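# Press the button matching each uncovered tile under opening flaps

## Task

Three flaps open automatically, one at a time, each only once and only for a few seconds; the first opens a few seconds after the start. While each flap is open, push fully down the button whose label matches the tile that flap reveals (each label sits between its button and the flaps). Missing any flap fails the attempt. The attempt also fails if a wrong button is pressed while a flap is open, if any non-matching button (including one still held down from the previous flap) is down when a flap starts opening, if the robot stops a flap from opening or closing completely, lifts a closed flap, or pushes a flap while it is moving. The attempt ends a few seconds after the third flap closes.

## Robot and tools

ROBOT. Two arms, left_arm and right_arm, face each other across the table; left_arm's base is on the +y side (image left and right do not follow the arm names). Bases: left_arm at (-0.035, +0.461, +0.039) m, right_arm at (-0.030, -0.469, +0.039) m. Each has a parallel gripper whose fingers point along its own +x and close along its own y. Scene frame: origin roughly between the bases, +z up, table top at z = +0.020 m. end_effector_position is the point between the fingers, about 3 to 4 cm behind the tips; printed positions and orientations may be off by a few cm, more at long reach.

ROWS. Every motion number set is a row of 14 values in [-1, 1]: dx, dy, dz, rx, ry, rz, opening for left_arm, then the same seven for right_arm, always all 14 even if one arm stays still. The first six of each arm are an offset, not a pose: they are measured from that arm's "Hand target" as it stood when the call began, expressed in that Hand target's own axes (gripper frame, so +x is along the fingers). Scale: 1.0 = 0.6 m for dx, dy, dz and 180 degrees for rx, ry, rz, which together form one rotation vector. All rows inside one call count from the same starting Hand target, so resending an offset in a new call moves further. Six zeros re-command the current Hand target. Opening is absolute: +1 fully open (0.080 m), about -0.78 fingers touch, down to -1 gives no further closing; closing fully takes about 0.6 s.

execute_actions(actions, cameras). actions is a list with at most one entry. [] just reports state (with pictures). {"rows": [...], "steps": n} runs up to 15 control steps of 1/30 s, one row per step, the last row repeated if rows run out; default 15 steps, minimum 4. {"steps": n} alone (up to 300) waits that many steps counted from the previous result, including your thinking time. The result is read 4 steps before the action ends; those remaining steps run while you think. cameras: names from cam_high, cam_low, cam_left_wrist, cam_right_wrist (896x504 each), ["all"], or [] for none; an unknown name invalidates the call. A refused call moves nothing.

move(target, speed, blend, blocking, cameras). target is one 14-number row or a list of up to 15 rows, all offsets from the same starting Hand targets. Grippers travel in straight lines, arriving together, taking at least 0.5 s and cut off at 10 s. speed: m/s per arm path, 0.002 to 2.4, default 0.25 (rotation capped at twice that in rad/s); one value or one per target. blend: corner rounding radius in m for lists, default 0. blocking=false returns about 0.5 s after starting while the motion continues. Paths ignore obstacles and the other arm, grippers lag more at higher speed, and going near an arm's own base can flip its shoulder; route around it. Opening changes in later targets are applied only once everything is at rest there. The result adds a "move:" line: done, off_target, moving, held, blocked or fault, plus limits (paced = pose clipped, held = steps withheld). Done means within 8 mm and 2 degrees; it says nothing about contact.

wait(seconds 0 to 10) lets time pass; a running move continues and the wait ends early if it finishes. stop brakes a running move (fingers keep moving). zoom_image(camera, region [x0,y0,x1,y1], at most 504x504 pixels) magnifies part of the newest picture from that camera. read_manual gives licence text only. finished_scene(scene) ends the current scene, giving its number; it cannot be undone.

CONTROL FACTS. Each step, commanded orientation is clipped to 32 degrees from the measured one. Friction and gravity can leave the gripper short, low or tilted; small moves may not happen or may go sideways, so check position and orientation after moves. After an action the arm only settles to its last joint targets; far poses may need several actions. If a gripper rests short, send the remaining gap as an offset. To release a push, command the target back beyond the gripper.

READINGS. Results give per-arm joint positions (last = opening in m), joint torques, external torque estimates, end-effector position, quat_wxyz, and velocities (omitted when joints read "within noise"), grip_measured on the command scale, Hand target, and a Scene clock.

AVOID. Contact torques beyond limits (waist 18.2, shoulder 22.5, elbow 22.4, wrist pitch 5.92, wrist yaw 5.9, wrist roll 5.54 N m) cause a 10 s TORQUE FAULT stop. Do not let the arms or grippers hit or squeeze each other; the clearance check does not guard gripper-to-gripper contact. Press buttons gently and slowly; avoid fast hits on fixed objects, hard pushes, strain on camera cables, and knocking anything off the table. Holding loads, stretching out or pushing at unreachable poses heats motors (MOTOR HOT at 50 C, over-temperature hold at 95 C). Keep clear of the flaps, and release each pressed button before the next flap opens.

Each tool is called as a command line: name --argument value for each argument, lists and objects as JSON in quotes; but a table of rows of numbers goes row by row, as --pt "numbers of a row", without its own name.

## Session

Done. Same again.

execute_actions --actions '[]' --cameras '["all"]'

Scene clock: 0.00 s of 3960.00 s.
left_arm: end_effector_position=(-0.1572, +0.3759, +0.2053) grip_measured=+1.000 end_effector_quat_wxyz=(+0.609, +0.390, +0.451, -0.524) | right_arm: end_effector_position=(-0.2447, -0.0885, +0.1660) grip_measured=+1.000 end_effector_quat_wxyz=(+0.513, -0.066, -0.193, +0.834)
Joint positions: left_arm=[-1.246 1.033 0.983 -1.471 -0.29 -1.393 0.08] | right_arm=[0.51 2.002 0.554 1.537 0.043 -0.405 0.08]
Joint velocities: within noise
Joint torques (N m): no reading
External joint torques (N m): no reading
Heat: left arm: hottest wrist pitch 29 °C (+0.0 °C/min); right arm: hottest wrist pitch 26 °C (+0.0 °C/min).
Hand target: left_arm -0.1573, +0.3758, +0.2058; +0.608, +0.389, +0.451, -0.525 | right_arm -0.2448, -0.0884, +0.1671; +0.513, -0.064, -0.194, +0.833

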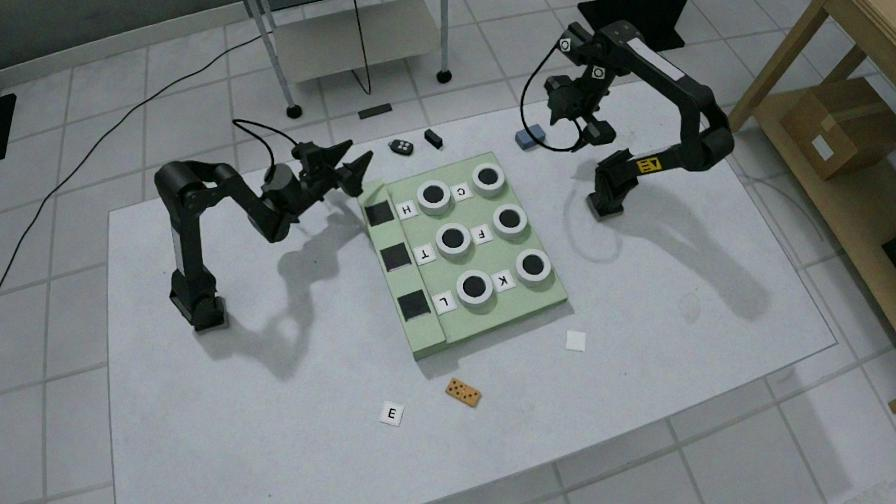

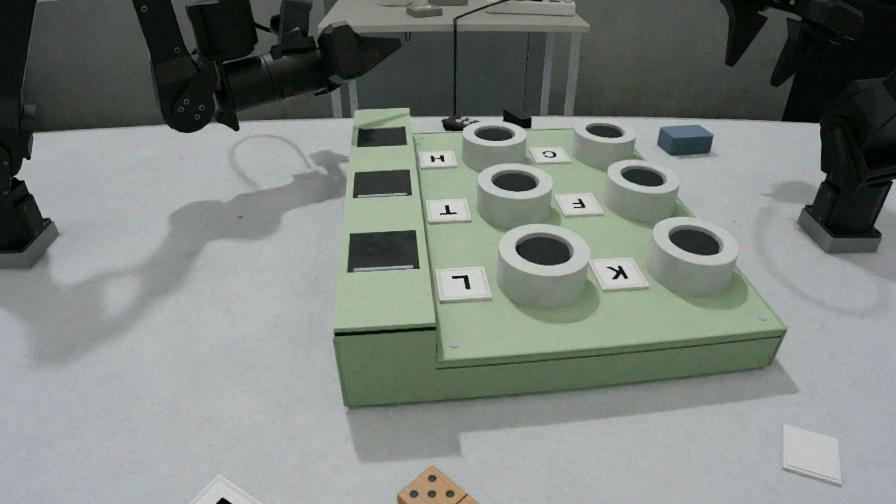

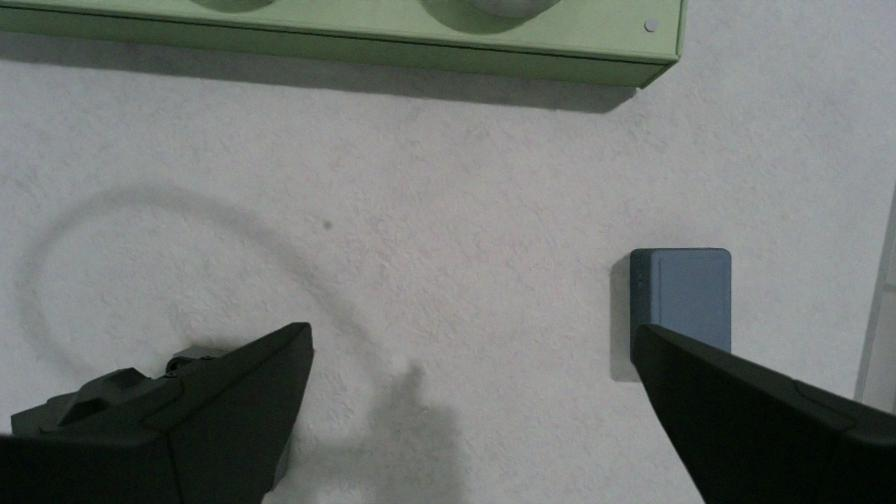

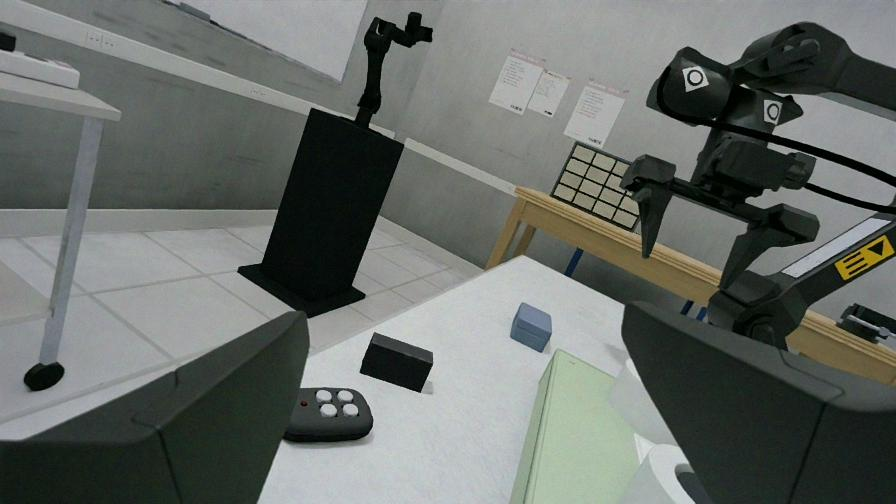

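move --target '[0.147,0.140,0.366,0.0431,-0.0088,-0.0185,-0.8,-0.2,0,0.03,0,0,0,1]' --speed 0.6

Scene clock: 1.70 s of 3960.00 s.
left_arm: end_effector_position=(-0.0402, +0.1572, +0.1841) grip_measured=-0.760 end_effector_quat_wxyz=(+0.572, +0.409, +0.418, -0.576) | right_arm: end_effector_position=(-0.1952, -0.1971, +0.1712) grip_measured=+1.000 end_effector_quat_wxyz=(+0.508, -0.089, -0.179, +0.838)
Joint positions: left_arm=[-0.007 1.431 1.139 -0.956 0.007 -0.021 0.001] | right_arm=[0.58 1.613 0.082 1.564 0.112 -0.405 0.08]
Joint velocities: within noise
Joint torques (N m): left_arm=[0.37 -4.5 6.32 1.12 0.11 0.23] | right_arm=[0.35 -4.46 2.04 1.93 0.15 0.03]
External joint torques (N m): left_arm=[0.36 0.59 0.18 0.26 0.1 0.23] | right_arm=[0.34 -0.89 -1.23 0.25 0.15 0.01]
Heat: left arm: hottest wrist pitch 29 °C (+0.0 °C/min); right arm: hottest wrist pitch 26 °C (+0.0 °C/min).
Hand target: left_arm -0.0395, +0.1549, +0.1853; +0.571, +0.408, +0.417, -0.577 | right_arm -0.1946, -0.1987, +0.1724; +0.513, -0.064, -0.194, +0.834
Off the commanded pose: left_arm 0.003 m, 0 deg | right_arm 0.002 m, 3 deg.
joint sent to its limit (right arm) — joint 4 (wrist pitch), upper limit.
Kept back: nothing.
move: off_target (right_arm)

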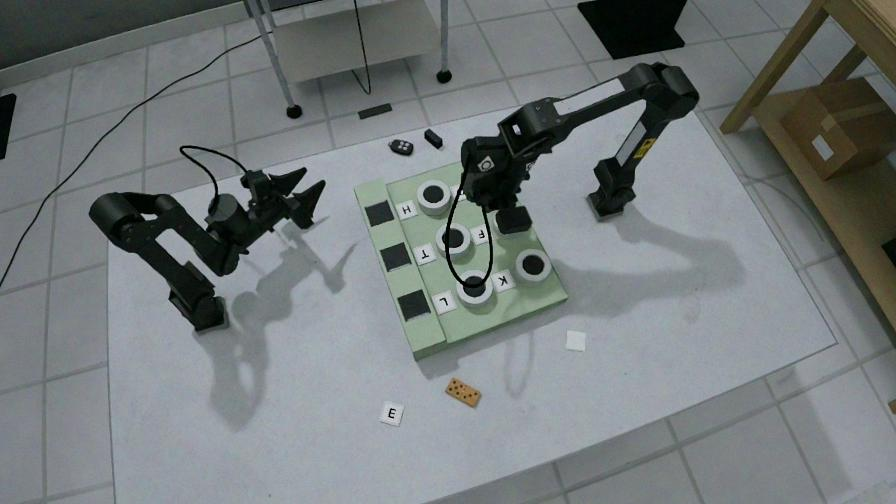

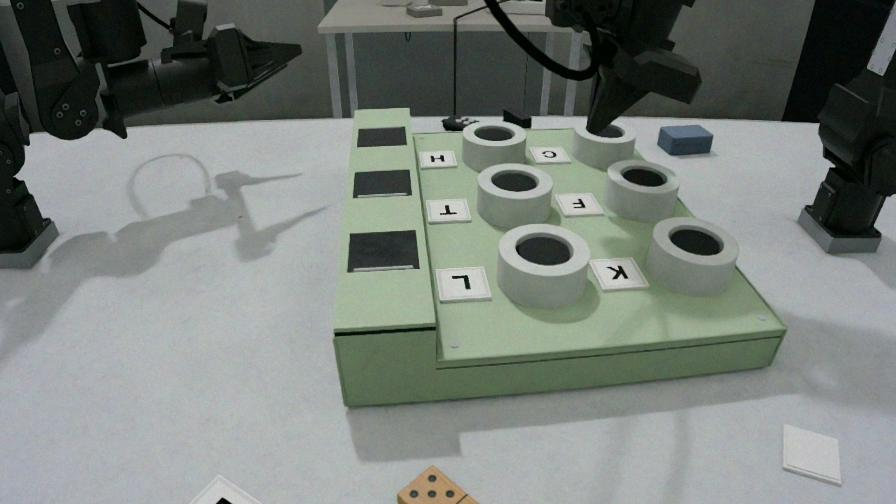

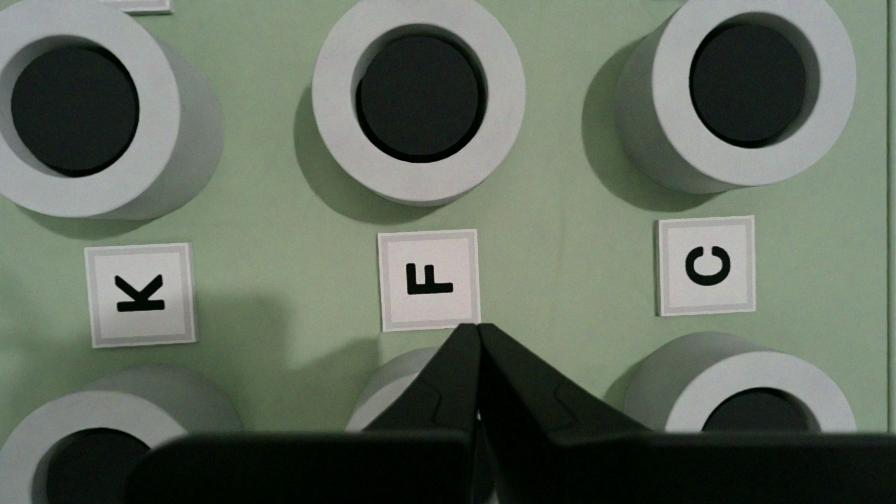

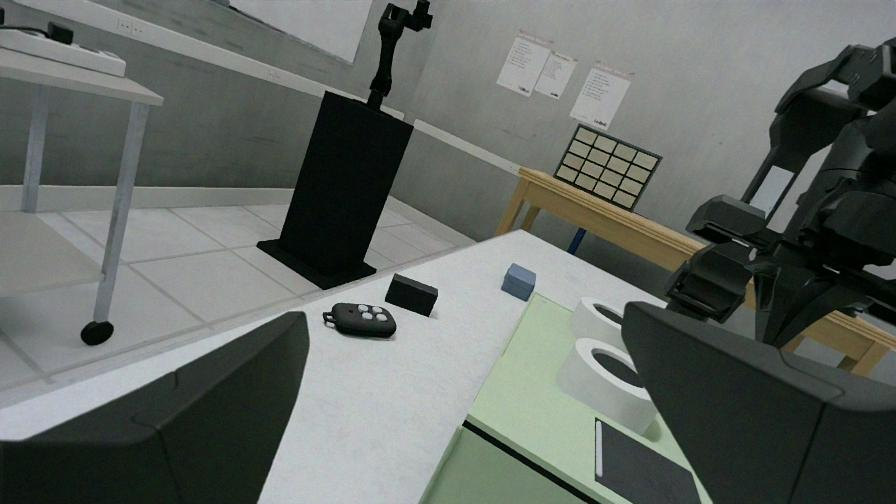

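move --target '[0.0625,0.0267,0.108,0,0,0,-0.8,0,0,0,0,0,0,1]' --speed 0.5

Scene clock: 3.07 s of 3960.00 s.
left_arm: end_effector_position=(-0.0244, +0.0844, +0.1700) grip_measured=-0.760 end_effector_quat_wxyz=(+0.572, +0.409, +0.418, -0.575) | right_arm: end_effector_position=(-0.1951, -0.1972, +0.1713) grip_measured=+1.000 end_effector_quat_wxyz=(+0.508, -0.089, -0.179, +0.838)
Joint positions: left_arm=[0.044 1.713 1.366 -0.902 0.023 0.026 0.001] | right_arm=[0.58 1.612 0.082 1.564 0.112 -0.405 0.08]
Joint velocities: within noise
Joint torques (N m): left_arm=[0.5 -6.43 6.25 1.28 0.11 0.23] | right_arm=[0.35 -4.4 2.01 1.93 0.14 0.04]
External joint torques (N m): left_arm=[0.5 0.69 0.19 0.44 0.09 0.23] | right_arm=[0.34 -0.79 -1.25 0.23 0.15 0.02]
Heat: left arm: hottest wrist pitch 29 °C (+0.0 °C/min); right arm: hottest wrist pitch 27 °C (+0.0 °C/min).
Hand target: left_arm -0.0236, +0.0816, +0.1701; +0.571, +0.408, +0.417, -0.577 | right_arm -0.1945, -0.1987, +0.1725; +0.514, -0.064, -0.194, +0.833
Off the commanded pose: left_arm 0.003 m, 0 deg | right_arm 0.002 m, 3 deg.
joint sent to its limit (right arm) — joint 4 (wrist pitch), upper limit.
Kept back: nothing.
move: off_target (right_arm)

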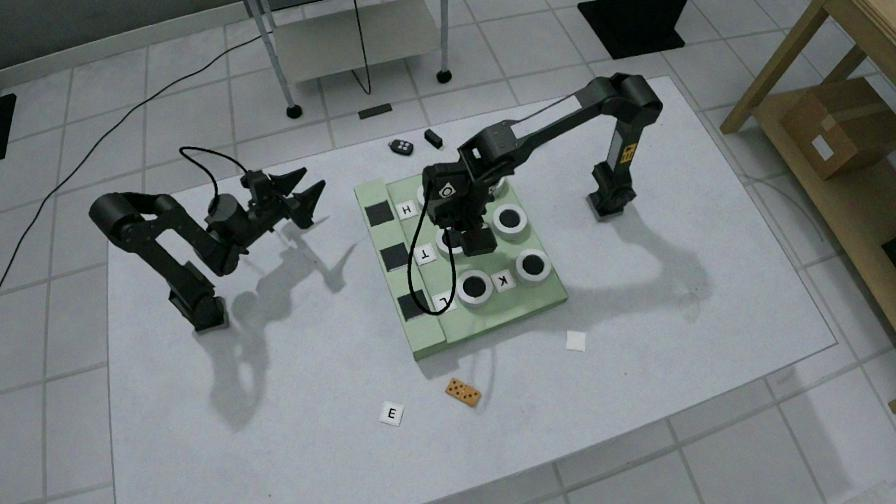

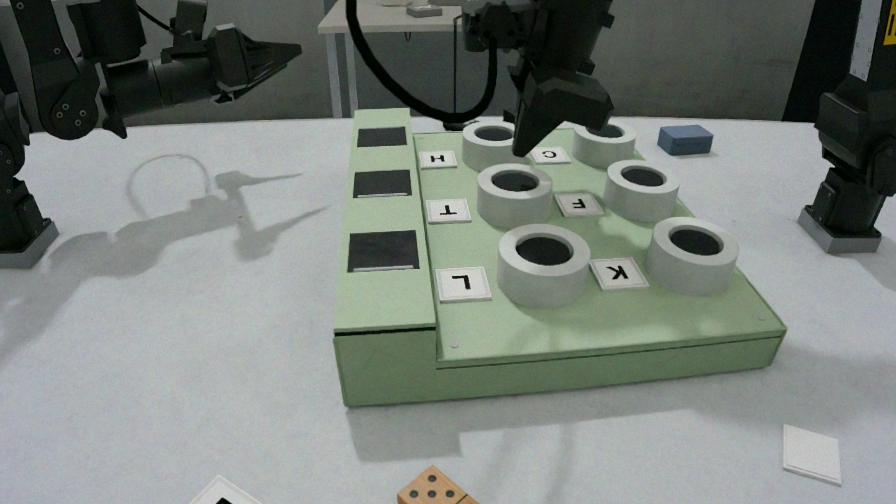

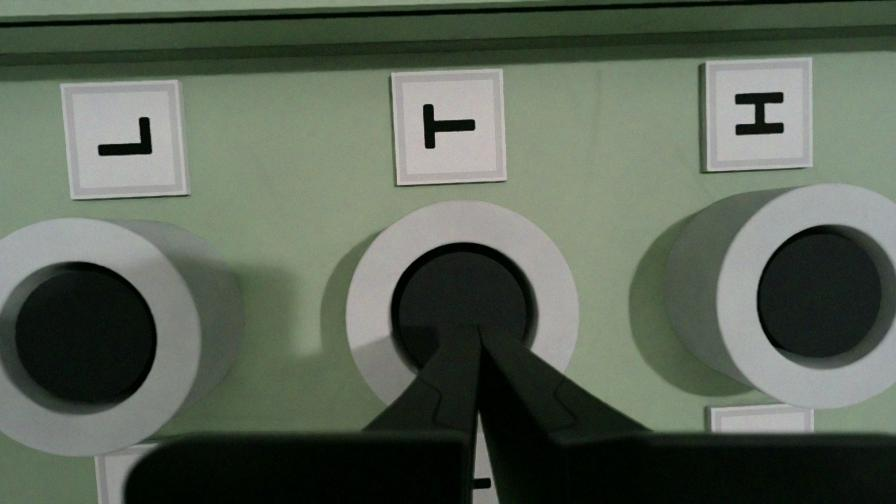

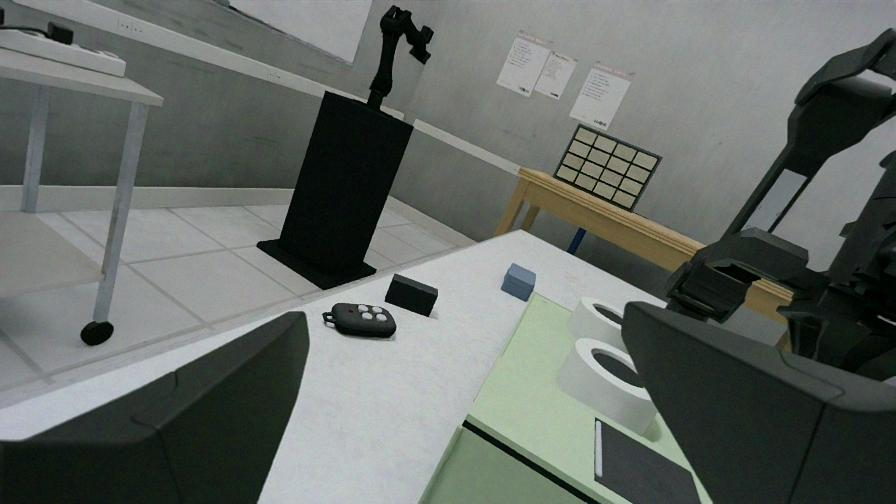

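wait --seconds 0.4 --cameras '["cam_high","cam_low"]'

Scene clock: 3.83 s of 3960.00 s.
left_arm: end_effector_position=(-0.0244, +0.0844, +0.1699) grip_measured=-0.760 end_effector_quat_wxyz=(+0.572, +0.409, +0.418, -0.575) | right_arm: end_effector_position=(-0.1951, -0.1972, +0.1713) grip_measured=+1.000 end_effector_quat_wxyz=(+0.508, -0.089, -0.179, +0.838)
Joint positions: left_arm=[0.044 1.713 1.366 -0.902 0.023 0.026 0.001] | right_arm=[0.58 1.612 0.082 1.564 0.112 -0.405 0.08]
Joint velocities: within noise
Joint torques (N m): left_arm=[0.38 -6.47 6.17 1.27 0.1 0.21] | right_arm=[0.36 -4.48 1.97 1.96 0.13 0.01]
External joint torques (N m): left_arm=[0.38 0.64 0.09 0.42 0.09 0.2] | right_arm=[0.36 -0.98 -1.21 0.33 0.13 -0.01]
Heat: left arm: hottest wrist pitch 29 °C (+0.0 °C/min); right arm: hottest wrist pitch 27 °C (+0.0 °C/min).
Hand target: left_arm -0.0236, +0.0816, +0.1702; +0.571, +0.408, +0.417, -0.577 | right_arm -0.1945, -0.1987, +0.1725; +0.514, -0.064, -0.194, +0.833
Off the commanded pose: left_arm 0.003 m, 0 deg | right_arm 0.002 m, 3 deg.
Steps of this call (1-23: nothing new was sent). Readings (end_effector_position of left_arm | right_arm):
1: (-0.0244, +0.0844, +0.1700) | (-0.1951, -0.1972, +0.1713)
2: (-0.0244, +0.0844, +0.1699) | (-0.1951, -0.1972, +0.1713)
4: (-0.0244, +0.0844, +0.1699) | (-0.1951, -0.1972, +0.1713)
8: (-0.0244, +0.0844, +0.1699) | (-0.1951, -0.1972, +0.1713)
23: the state above
Images, in order (width x height): cam_high 896x504, cam_low 896x504.

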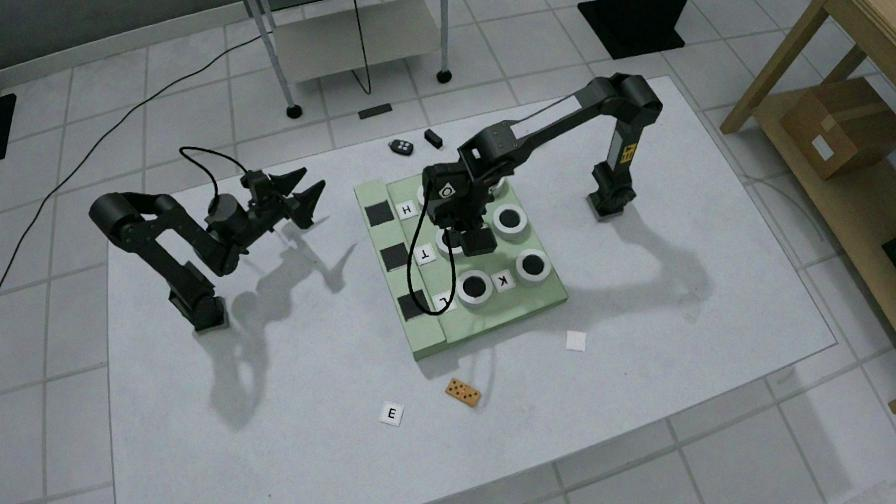

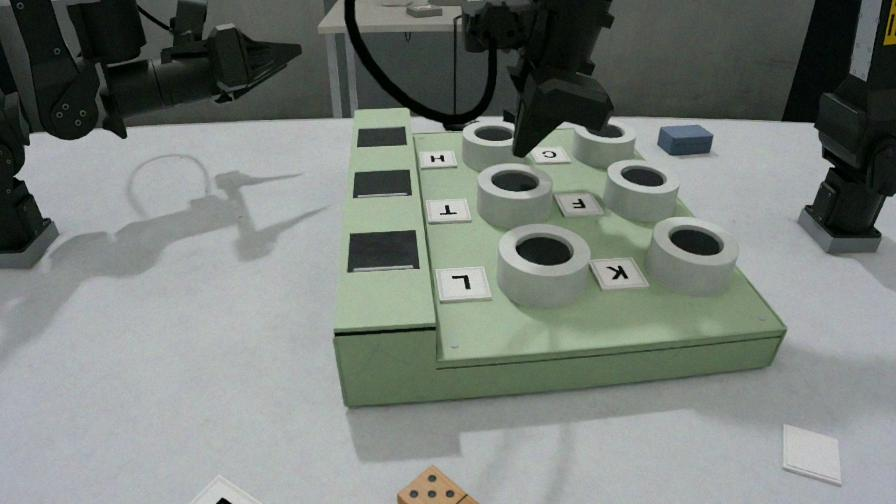

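move --target '[-0.053,0,-0.0655,0,0,0,-0.8,0,0,0,0,0,0,1]' --speed 0.4

Scene clock: 4.93 s of 3960.00 s.
left_arm: end_effector_position=(-0.0241, +0.1266, +0.1867) grip_measured=-0.760 end_effector_quat_wxyz=(+0.572, +0.409, +0.418, -0.575) | right_arm: end_effector_position=(-0.1951, -0.1972, +0.1713) grip_measured=+1.000 end_effector_quat_wxyz=(+0.508, -0.089, -0.179, +0.838)
Joint positions: left_arm=[0.05 1.549 1.258 -0.959 0.025 0.033 0.001] | right_arm=[0.58 1.612 0.082 1.564 0.112 -0.405 0.08]
Joint velocities: within noise
Joint torques (N m): left_arm=[0.5 -7.47 4.6 1.15 0.13 0.23] | right_arm=[0.33 -4.39 2 1.95 0.16 0.04]
External joint torques (N m): left_arm=[0.49 -1.51 -1.52 0.3 0.11 0.23] | right_arm=[0.33 -0.82 -1.24 0.27 0.17 0.02]
Heat: left arm: hottest wrist pitch 29 °C (+0.0 °C/min); right arm: hottest wrist pitch 27 °C (+0.0 °C/min).
Hand target: left_arm -0.0234, +0.1289, +0.1879; +0.572, +0.408, +0.417, -0.577 | right_arm -0.1945, -0.1987, +0.1725; +0.514, -0.064, -0.194, +0.833
Off the commanded pose: left_arm 0.003 m, 0 deg | right_arm 0.002 m, 3 deg.
joint sent to its limit (right arm) — joint 4 (wrist pitch), upper limit.
Kept back: nothing.
move: off_target (right_arm)

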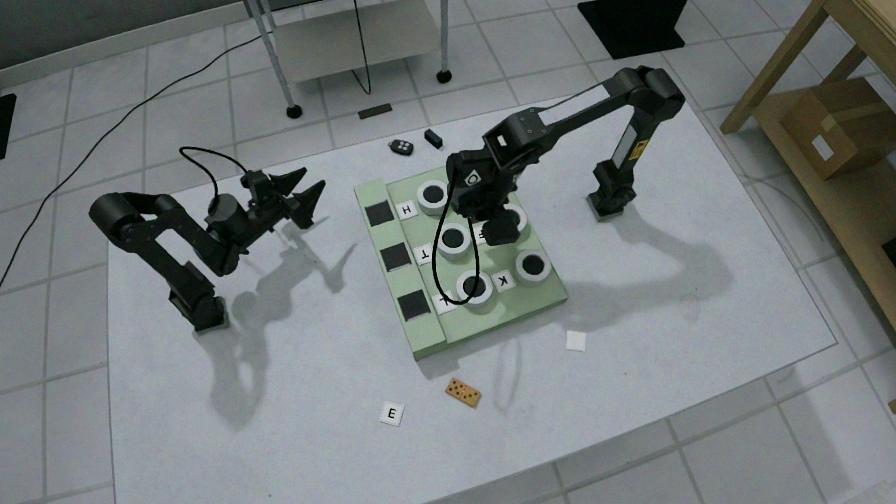

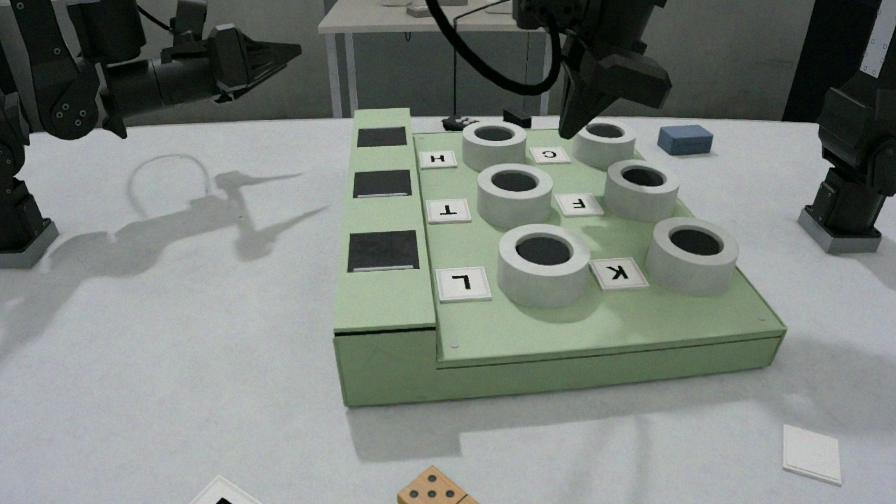

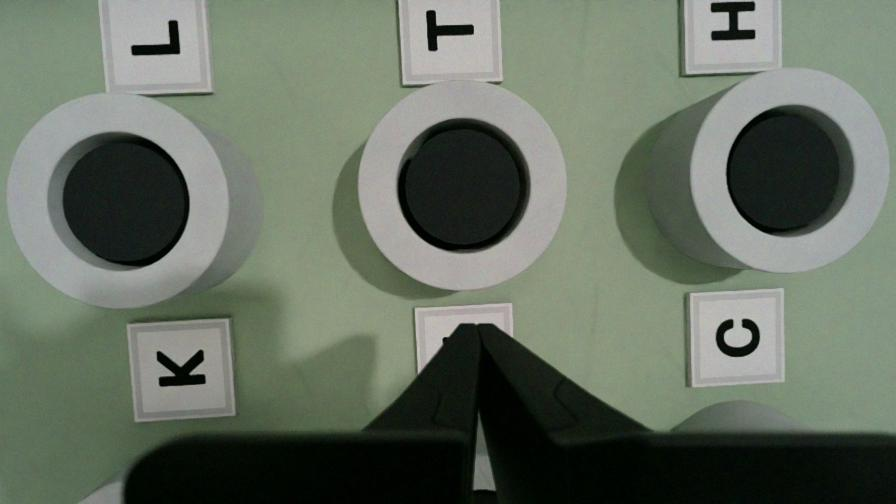

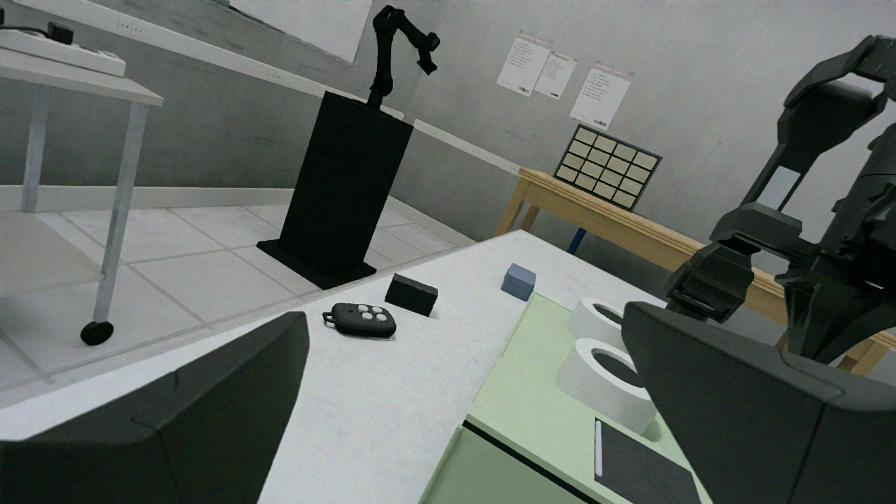

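wait --seconds 0.3 --cameras '["cam_high","cam_low"]'

Scene clock: 5.50 s of 3960.00 s.
left_arm: end_effector_position=(-0.0241, +0.1266, +0.1867) grip_measured=-0.760 end_effector_quat_wxyz=(+0.572, +0.409, +0.418, -0.575) | right_arm: end_effector_position=(-0.1951, -0.1972, +0.1713) grip_measured=+1.000 end_effector_quat_wxyz=(+0.508, -0.089, -0.179, +0.838)
Joint positions: left_arm=[0.05 1.549 1.258 -0.959 0.025 0.033 0.001] | right_arm=[0.58 1.612 0.082 1.564 0.112 -0.405 0.08]
Joint velocities: within noise
Joint torques (N m): left_arm=[0.47 -7.42 4.61 1.12 0.11 0.22] | right_arm=[0.32 -4.37 2.03 1.93 0.14 0.03]
External joint torques (N m): left_arm=[0.5 -1.46 -1.49 0.29 0.1 0.22] | right_arm=[0.32 -0.83 -1.21 0.27 0.14 0.01]
Heat: left arm: hottest wrist pitch 29 °C (+0.0 °C/min); right arm: hottest wrist pitch 28 °C (+21.8 °C/min).
Hand target: left_arm -0.0234, +0.1289, +0.1879; +0.572, +0.408, +0.417, -0.577 | right_arm -0.1945, -0.1987, +0.1725; +0.514, -0.064, -0.194, +0.833
Off the commanded pose: left_arm 0.003 m, 0 deg | right_arm 0.002 m, 3 deg.
Steps of this call (1-17: nothing new was sent). Readings (end_effector_position of left_arm | right_arm):
1: (-0.0241, +0.1266, +0.1867) | (-0.1951, -0.1972, +0.1713)
2: (-0.0241, +0.1266, +0.1867) | (-0.1951, -0.1972, +0.1713)
4: (-0.0241, +0.1266, +0.1867) | (-0.1951, -0.1972, +0.1713)
8: (-0.0241, +0.1266, +0.1867) | (-0.1951, -0.1972, +0.1713)
17: the state above
Images, in order (width x height): cam_high 896x504, cam_low 896x504.

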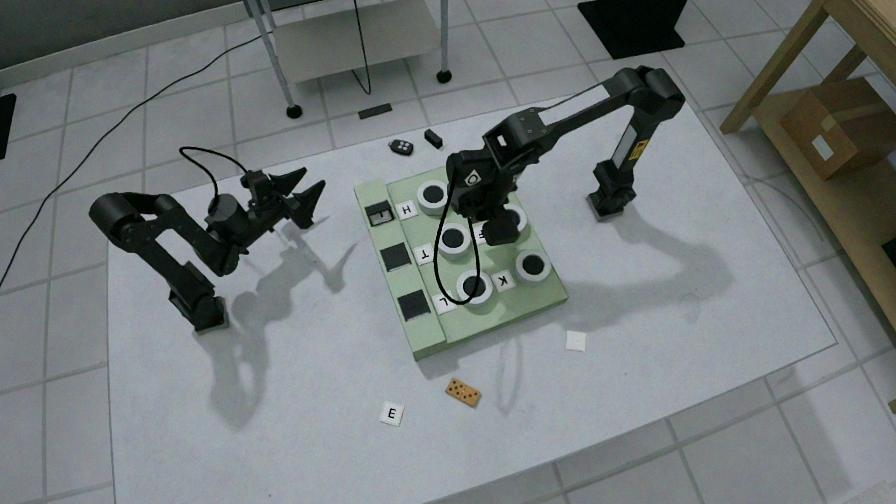

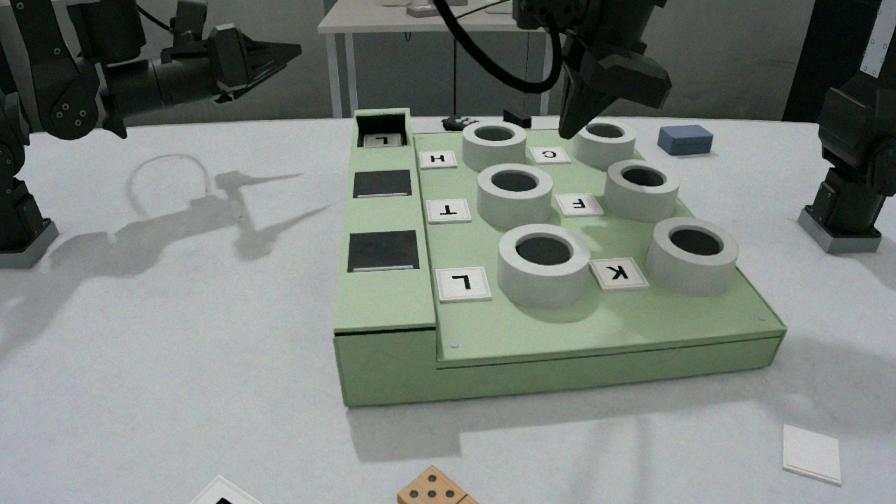

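zoom_image --camera "cam_low" --region '[330, 100, 480, 220]'

zoom_image --camera "cam_high" --region '[350, 180, 430, 240]'

Scaled by 3.360.

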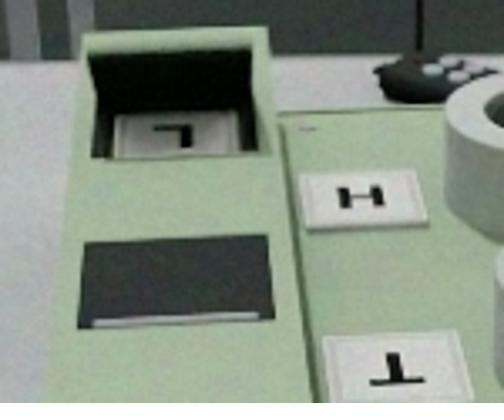

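Scaled by 6.300.

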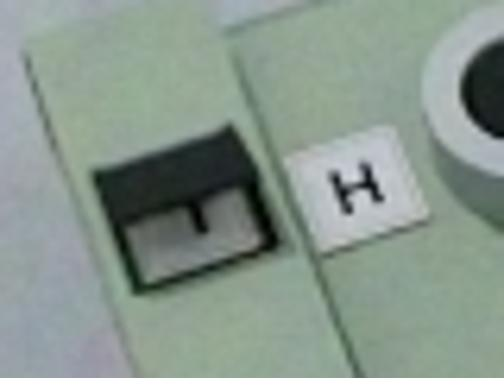

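wait --seconds 0.05 --cameras '["cam_high","cam_low"]'

zoom_image --camera "cam_low" --region '[340, 100, 500, 310]'

zoom_image --camera "cam_high" --region '[350, 180, 420, 230]'

Scene clock: 5.87 s of 3960.00 s.
left_arm: end_effector_position=(-0.0241, +0.1266, +0.1867) grip_measured=-0.760 end_effector_quat_wxyz=(+0.572, +0.409, +0.418, -0.575) | right_arm: end_effector_position=(-0.1951, -0.1972, +0.1713) grip_measured=+1.000 end_effector_quat_wxyz=(+0.508, -0.089, -0.179, +0.838)
Joint positions: left_arm=[0.05 1.549 1.258 -0.959 0.025 0.033 0.001] | right_arm=[0.58 1.612 0.082 1.564 0.112 -0.405 0.08]
Joint velocities: within noise
Joint torques (N m): left_arm=[0.45 -7.44 4.59 1.13 0.12 0.23] | right_arm=[0.32 -4.44 2.03 1.93 0.14 0.02]
External joint torques (N m): left_arm=[0.48 -1.51 -1.48 0.3 0.1 0.23] | right_arm=[0.31 -0.87 -1.18 0.27 0.15 -0.01]
Heat: left arm: hottest wrist pitch 29 °C (+0.0 °C/min); right arm: hottest wrist pitch 28 °C (+20.5 °C/min).
Hand target: left_arm -0.0234, +0.1289, +0.1879; +0.572, +0.408, +0.417, -0.577 | right_arm -0.1945, -0.1987, +0.1725; +0.514, -0.064, -0.194, +0.833
Off the commanded pose: left_arm 0.003 m, 0 deg | right_arm 0.002 m, 3 deg.
Steps of this call (1-11: nothing new was sent). Readings (end_effector_position of left_arm | right_arm):
1: (-0.0241, +0.1266, +0.1867) | (-0.1951, -0.1972, +0.1713)
2: (-0.0241, +0.1266, +0.1867) | (-0.1951, -0.1972, +0.1713)
4: (-0.0241, +0.1266, +0.1867) | (-0.1951, -0.1972, +0.1713)
8: (-0.0241, +0.1266, +0.1867) | (-0.1951, -0.1972, +0.1713)
11: the state above
Images, in order (width x height): cam_high 896x504, cam_low 896x504.

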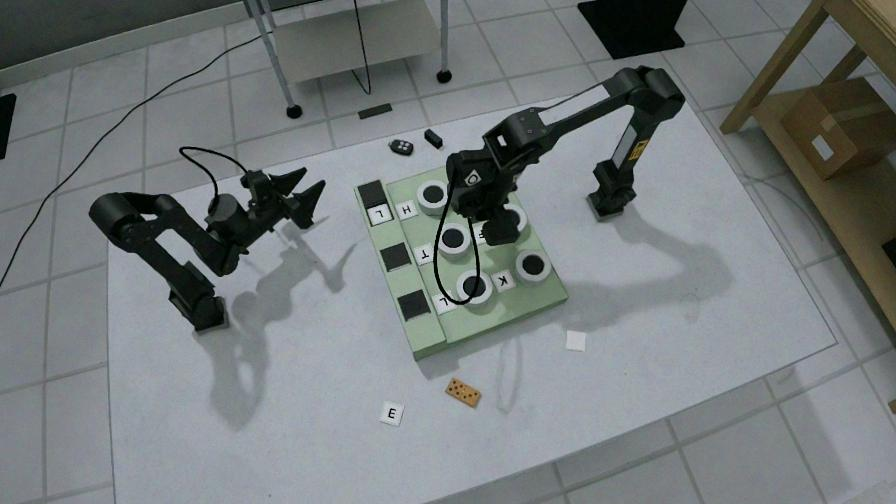

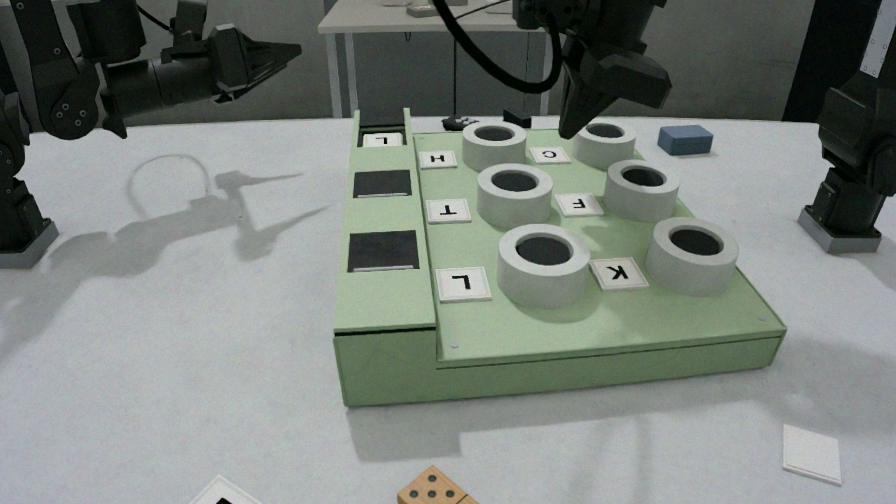

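Scaled by 2.400.

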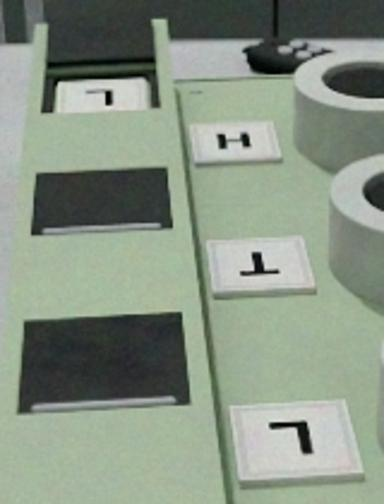

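Scaled by 7.200.

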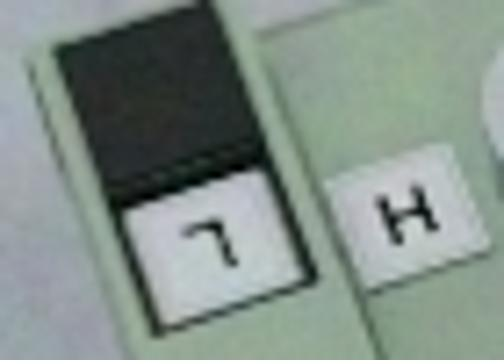

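move --pt "0.0375 0.1908 0.065 0 0 0 -0.8 0 0 0 0 0 0 1" --pt "0.1675 0.1908 -0.01 0 0 0 -0.8 0 0 0 0 0 0 1" --speed '[0.4,0.22]'

Scene clock: 7.80 s of 3960.00 s.
left_arm: end_effector_position=(+0.0939, +0.0837, +0.1416) grip_measured=-0.760 end_effector_quat_wxyz=(+0.607, +0.380, +0.361, -0.597) | right_arm: end_effector_position=(-0.1951, -0.1972, +0.1713) grip_measured=+1.000 end_effector_quat_wxyz=(+0.508, -0.089, -0.179, +0.838)
Joint positions: left_arm=[0.39 1.729 1.222 -0.617 0.145 0.358 0.001] | right_arm=[0.58 1.612 0.082 1.564 0.112 -0.405 0.08]
Joint velocities: within noise
Joint torques (N m): left_arm=[0.11 -5.88 4.18 1.2 0.03 0.02] | right_arm=[0.04 -3.52 2.58 1.74 0.01 0.04]
External joint torques (N m): left_arm=[0.11 1.39 -1.93 0.19 -0.07 0.03] | right_arm=[0.08 0.02 -0.64 0.08 0 0.02]
Heat: left arm: hottest wrist pitch 29 °C (+0.0 °C/min); right arm: hottest wrist pitch 28 °C (+15.4 °C/min).
Hand target: left_arm +0.0929, +0.0871, +0.1317; +0.601, +0.385, +0.373, -0.593 (not the last commanded pose) | right_arm -0.1951, -0.1972, +0.1713; +0.508, -0.089, -0.179, +0.838 (not the last commanded pose)
Off the commanded pose: left_arm 0.056 m, 9 deg | right_arm 0.002 m, 3 deg.
Kept back: nothing.
move: blocked (left_arm; both arms now hold where they are), off_target (right_arm)

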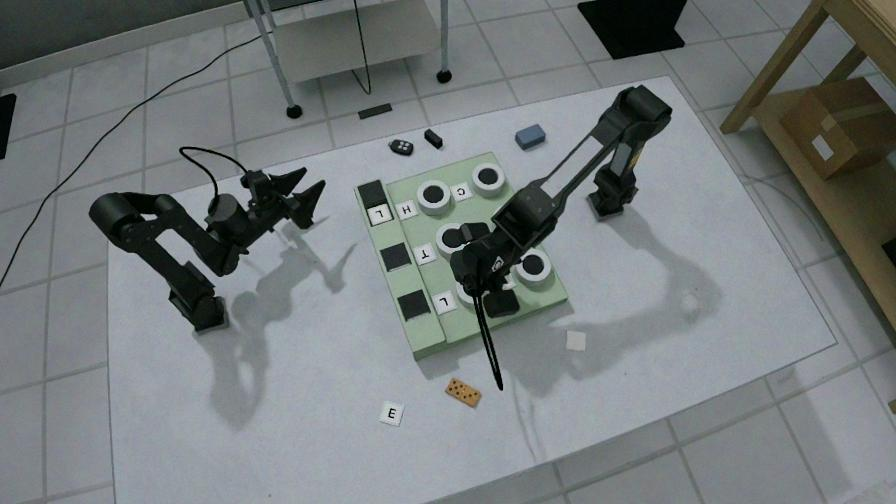

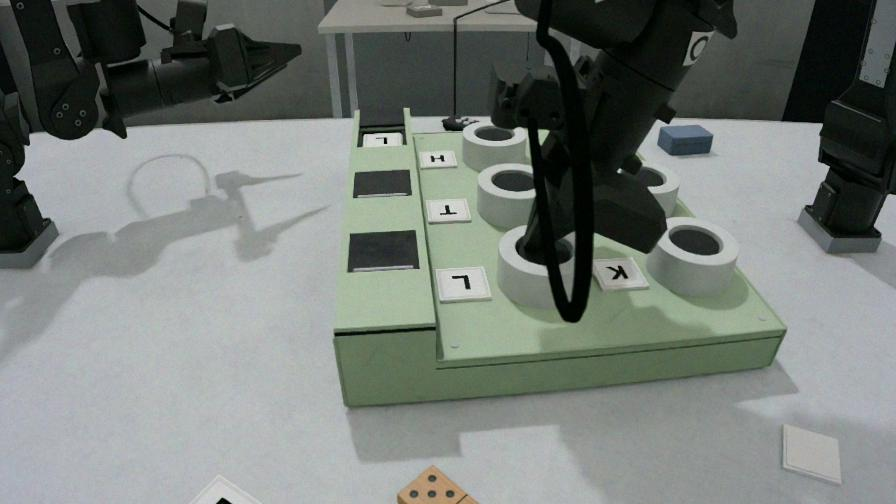

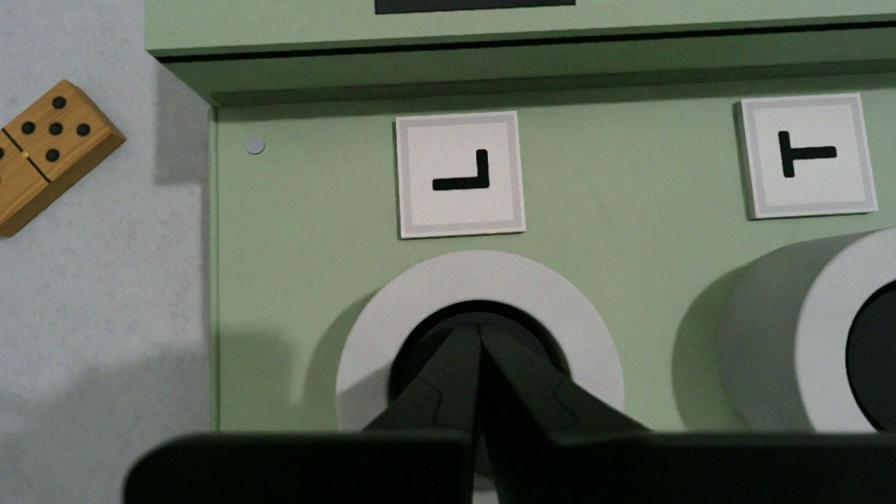

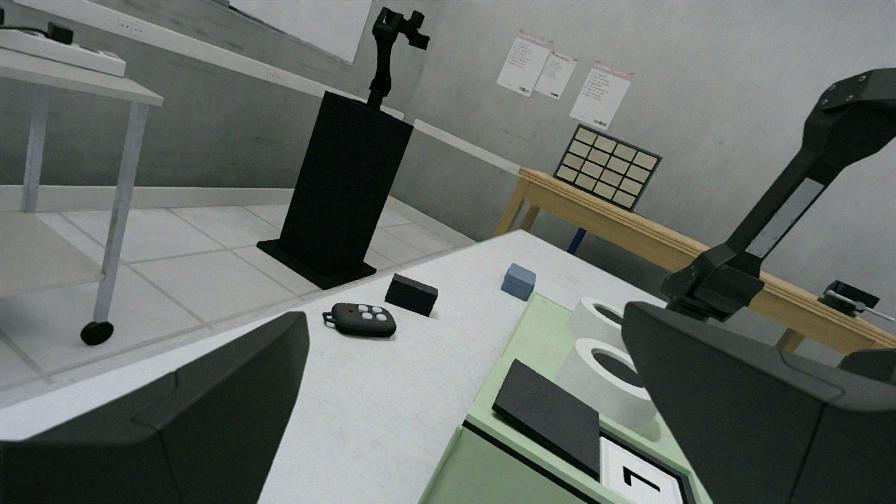

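move --target '[0.041,0,-0.019,0,0,0,-0.8,0,0,0,0,0,0,1]' --speed 0.3 --cameras '["cam_high","cam_left_wrist"]'

Scene clock: 8.73 s of 3960.00 s.
left_arm: end_effector_position=(+0.0949, +0.0800, +0.1325) grip_measured=-0.760 end_effector_quat_wxyz=(+0.616, +0.372, +0.346, -0.602) | right_arm: end_effector_position=(-0.1951, -0.1972, +0.1713) grip_measured=+1.000 end_effector_quat_wxyz=(+0.508, -0.089, -0.179, +0.838)
Joint positions: left_arm=[0.39 1.729 1.17 -0.525 0.148 0.358 0.001] | right_arm=[0.58 1.612 0.082 1.564 0.112 -0.405 0.08]
Joint velocities: within noise
Joint torques (N m): left_arm=[0.26 -2.37 2.14 2.01 -0.05 0.05] | right_arm=[0.02 -3.52 2.55 1.72 0 0.04]
External joint torques (N m): left_arm=[0.31 4.92 -3.94 0.95 -0.15 0.05] | right_arm=[0.02 0.05 -0.69 0.05 0 0.02]
Heat: left arm: hottest wrist pitch 30 °C (+6.9 °C/min); right arm: hottest wrist pitch 29 °C (+20.6 °C/min).
Hand target: left_arm +0.0934, +0.0870, +0.1046; +0.601, +0.385, +0.373, -0.593 | right_arm -0.1951, -0.1972, +0.1713; +0.508, -0.089, -0.179, +0.838
Off the commanded pose: left_arm 0.029 m, 4 deg | right_arm 0.000 m, 0 deg.
Kept back: nothing.
move: off_target (left_arm)
Images, in order (width x height): cam_high 896x504, cam_left_wrist 896x504.

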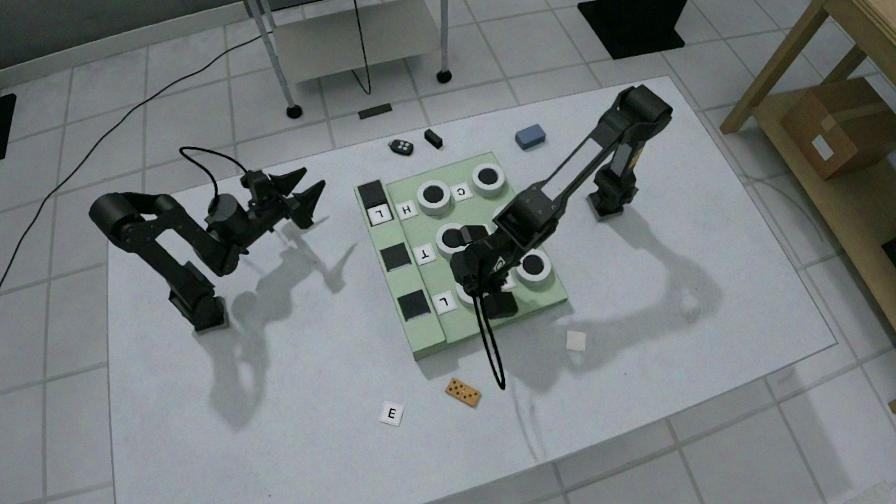

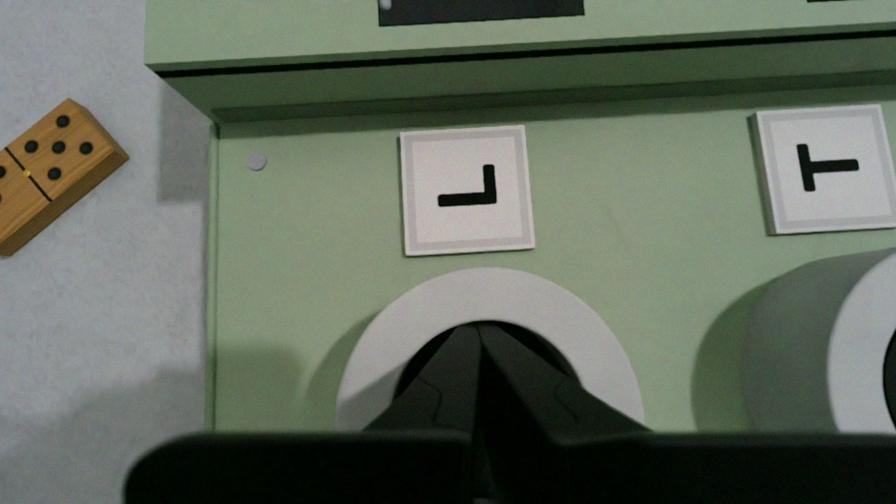

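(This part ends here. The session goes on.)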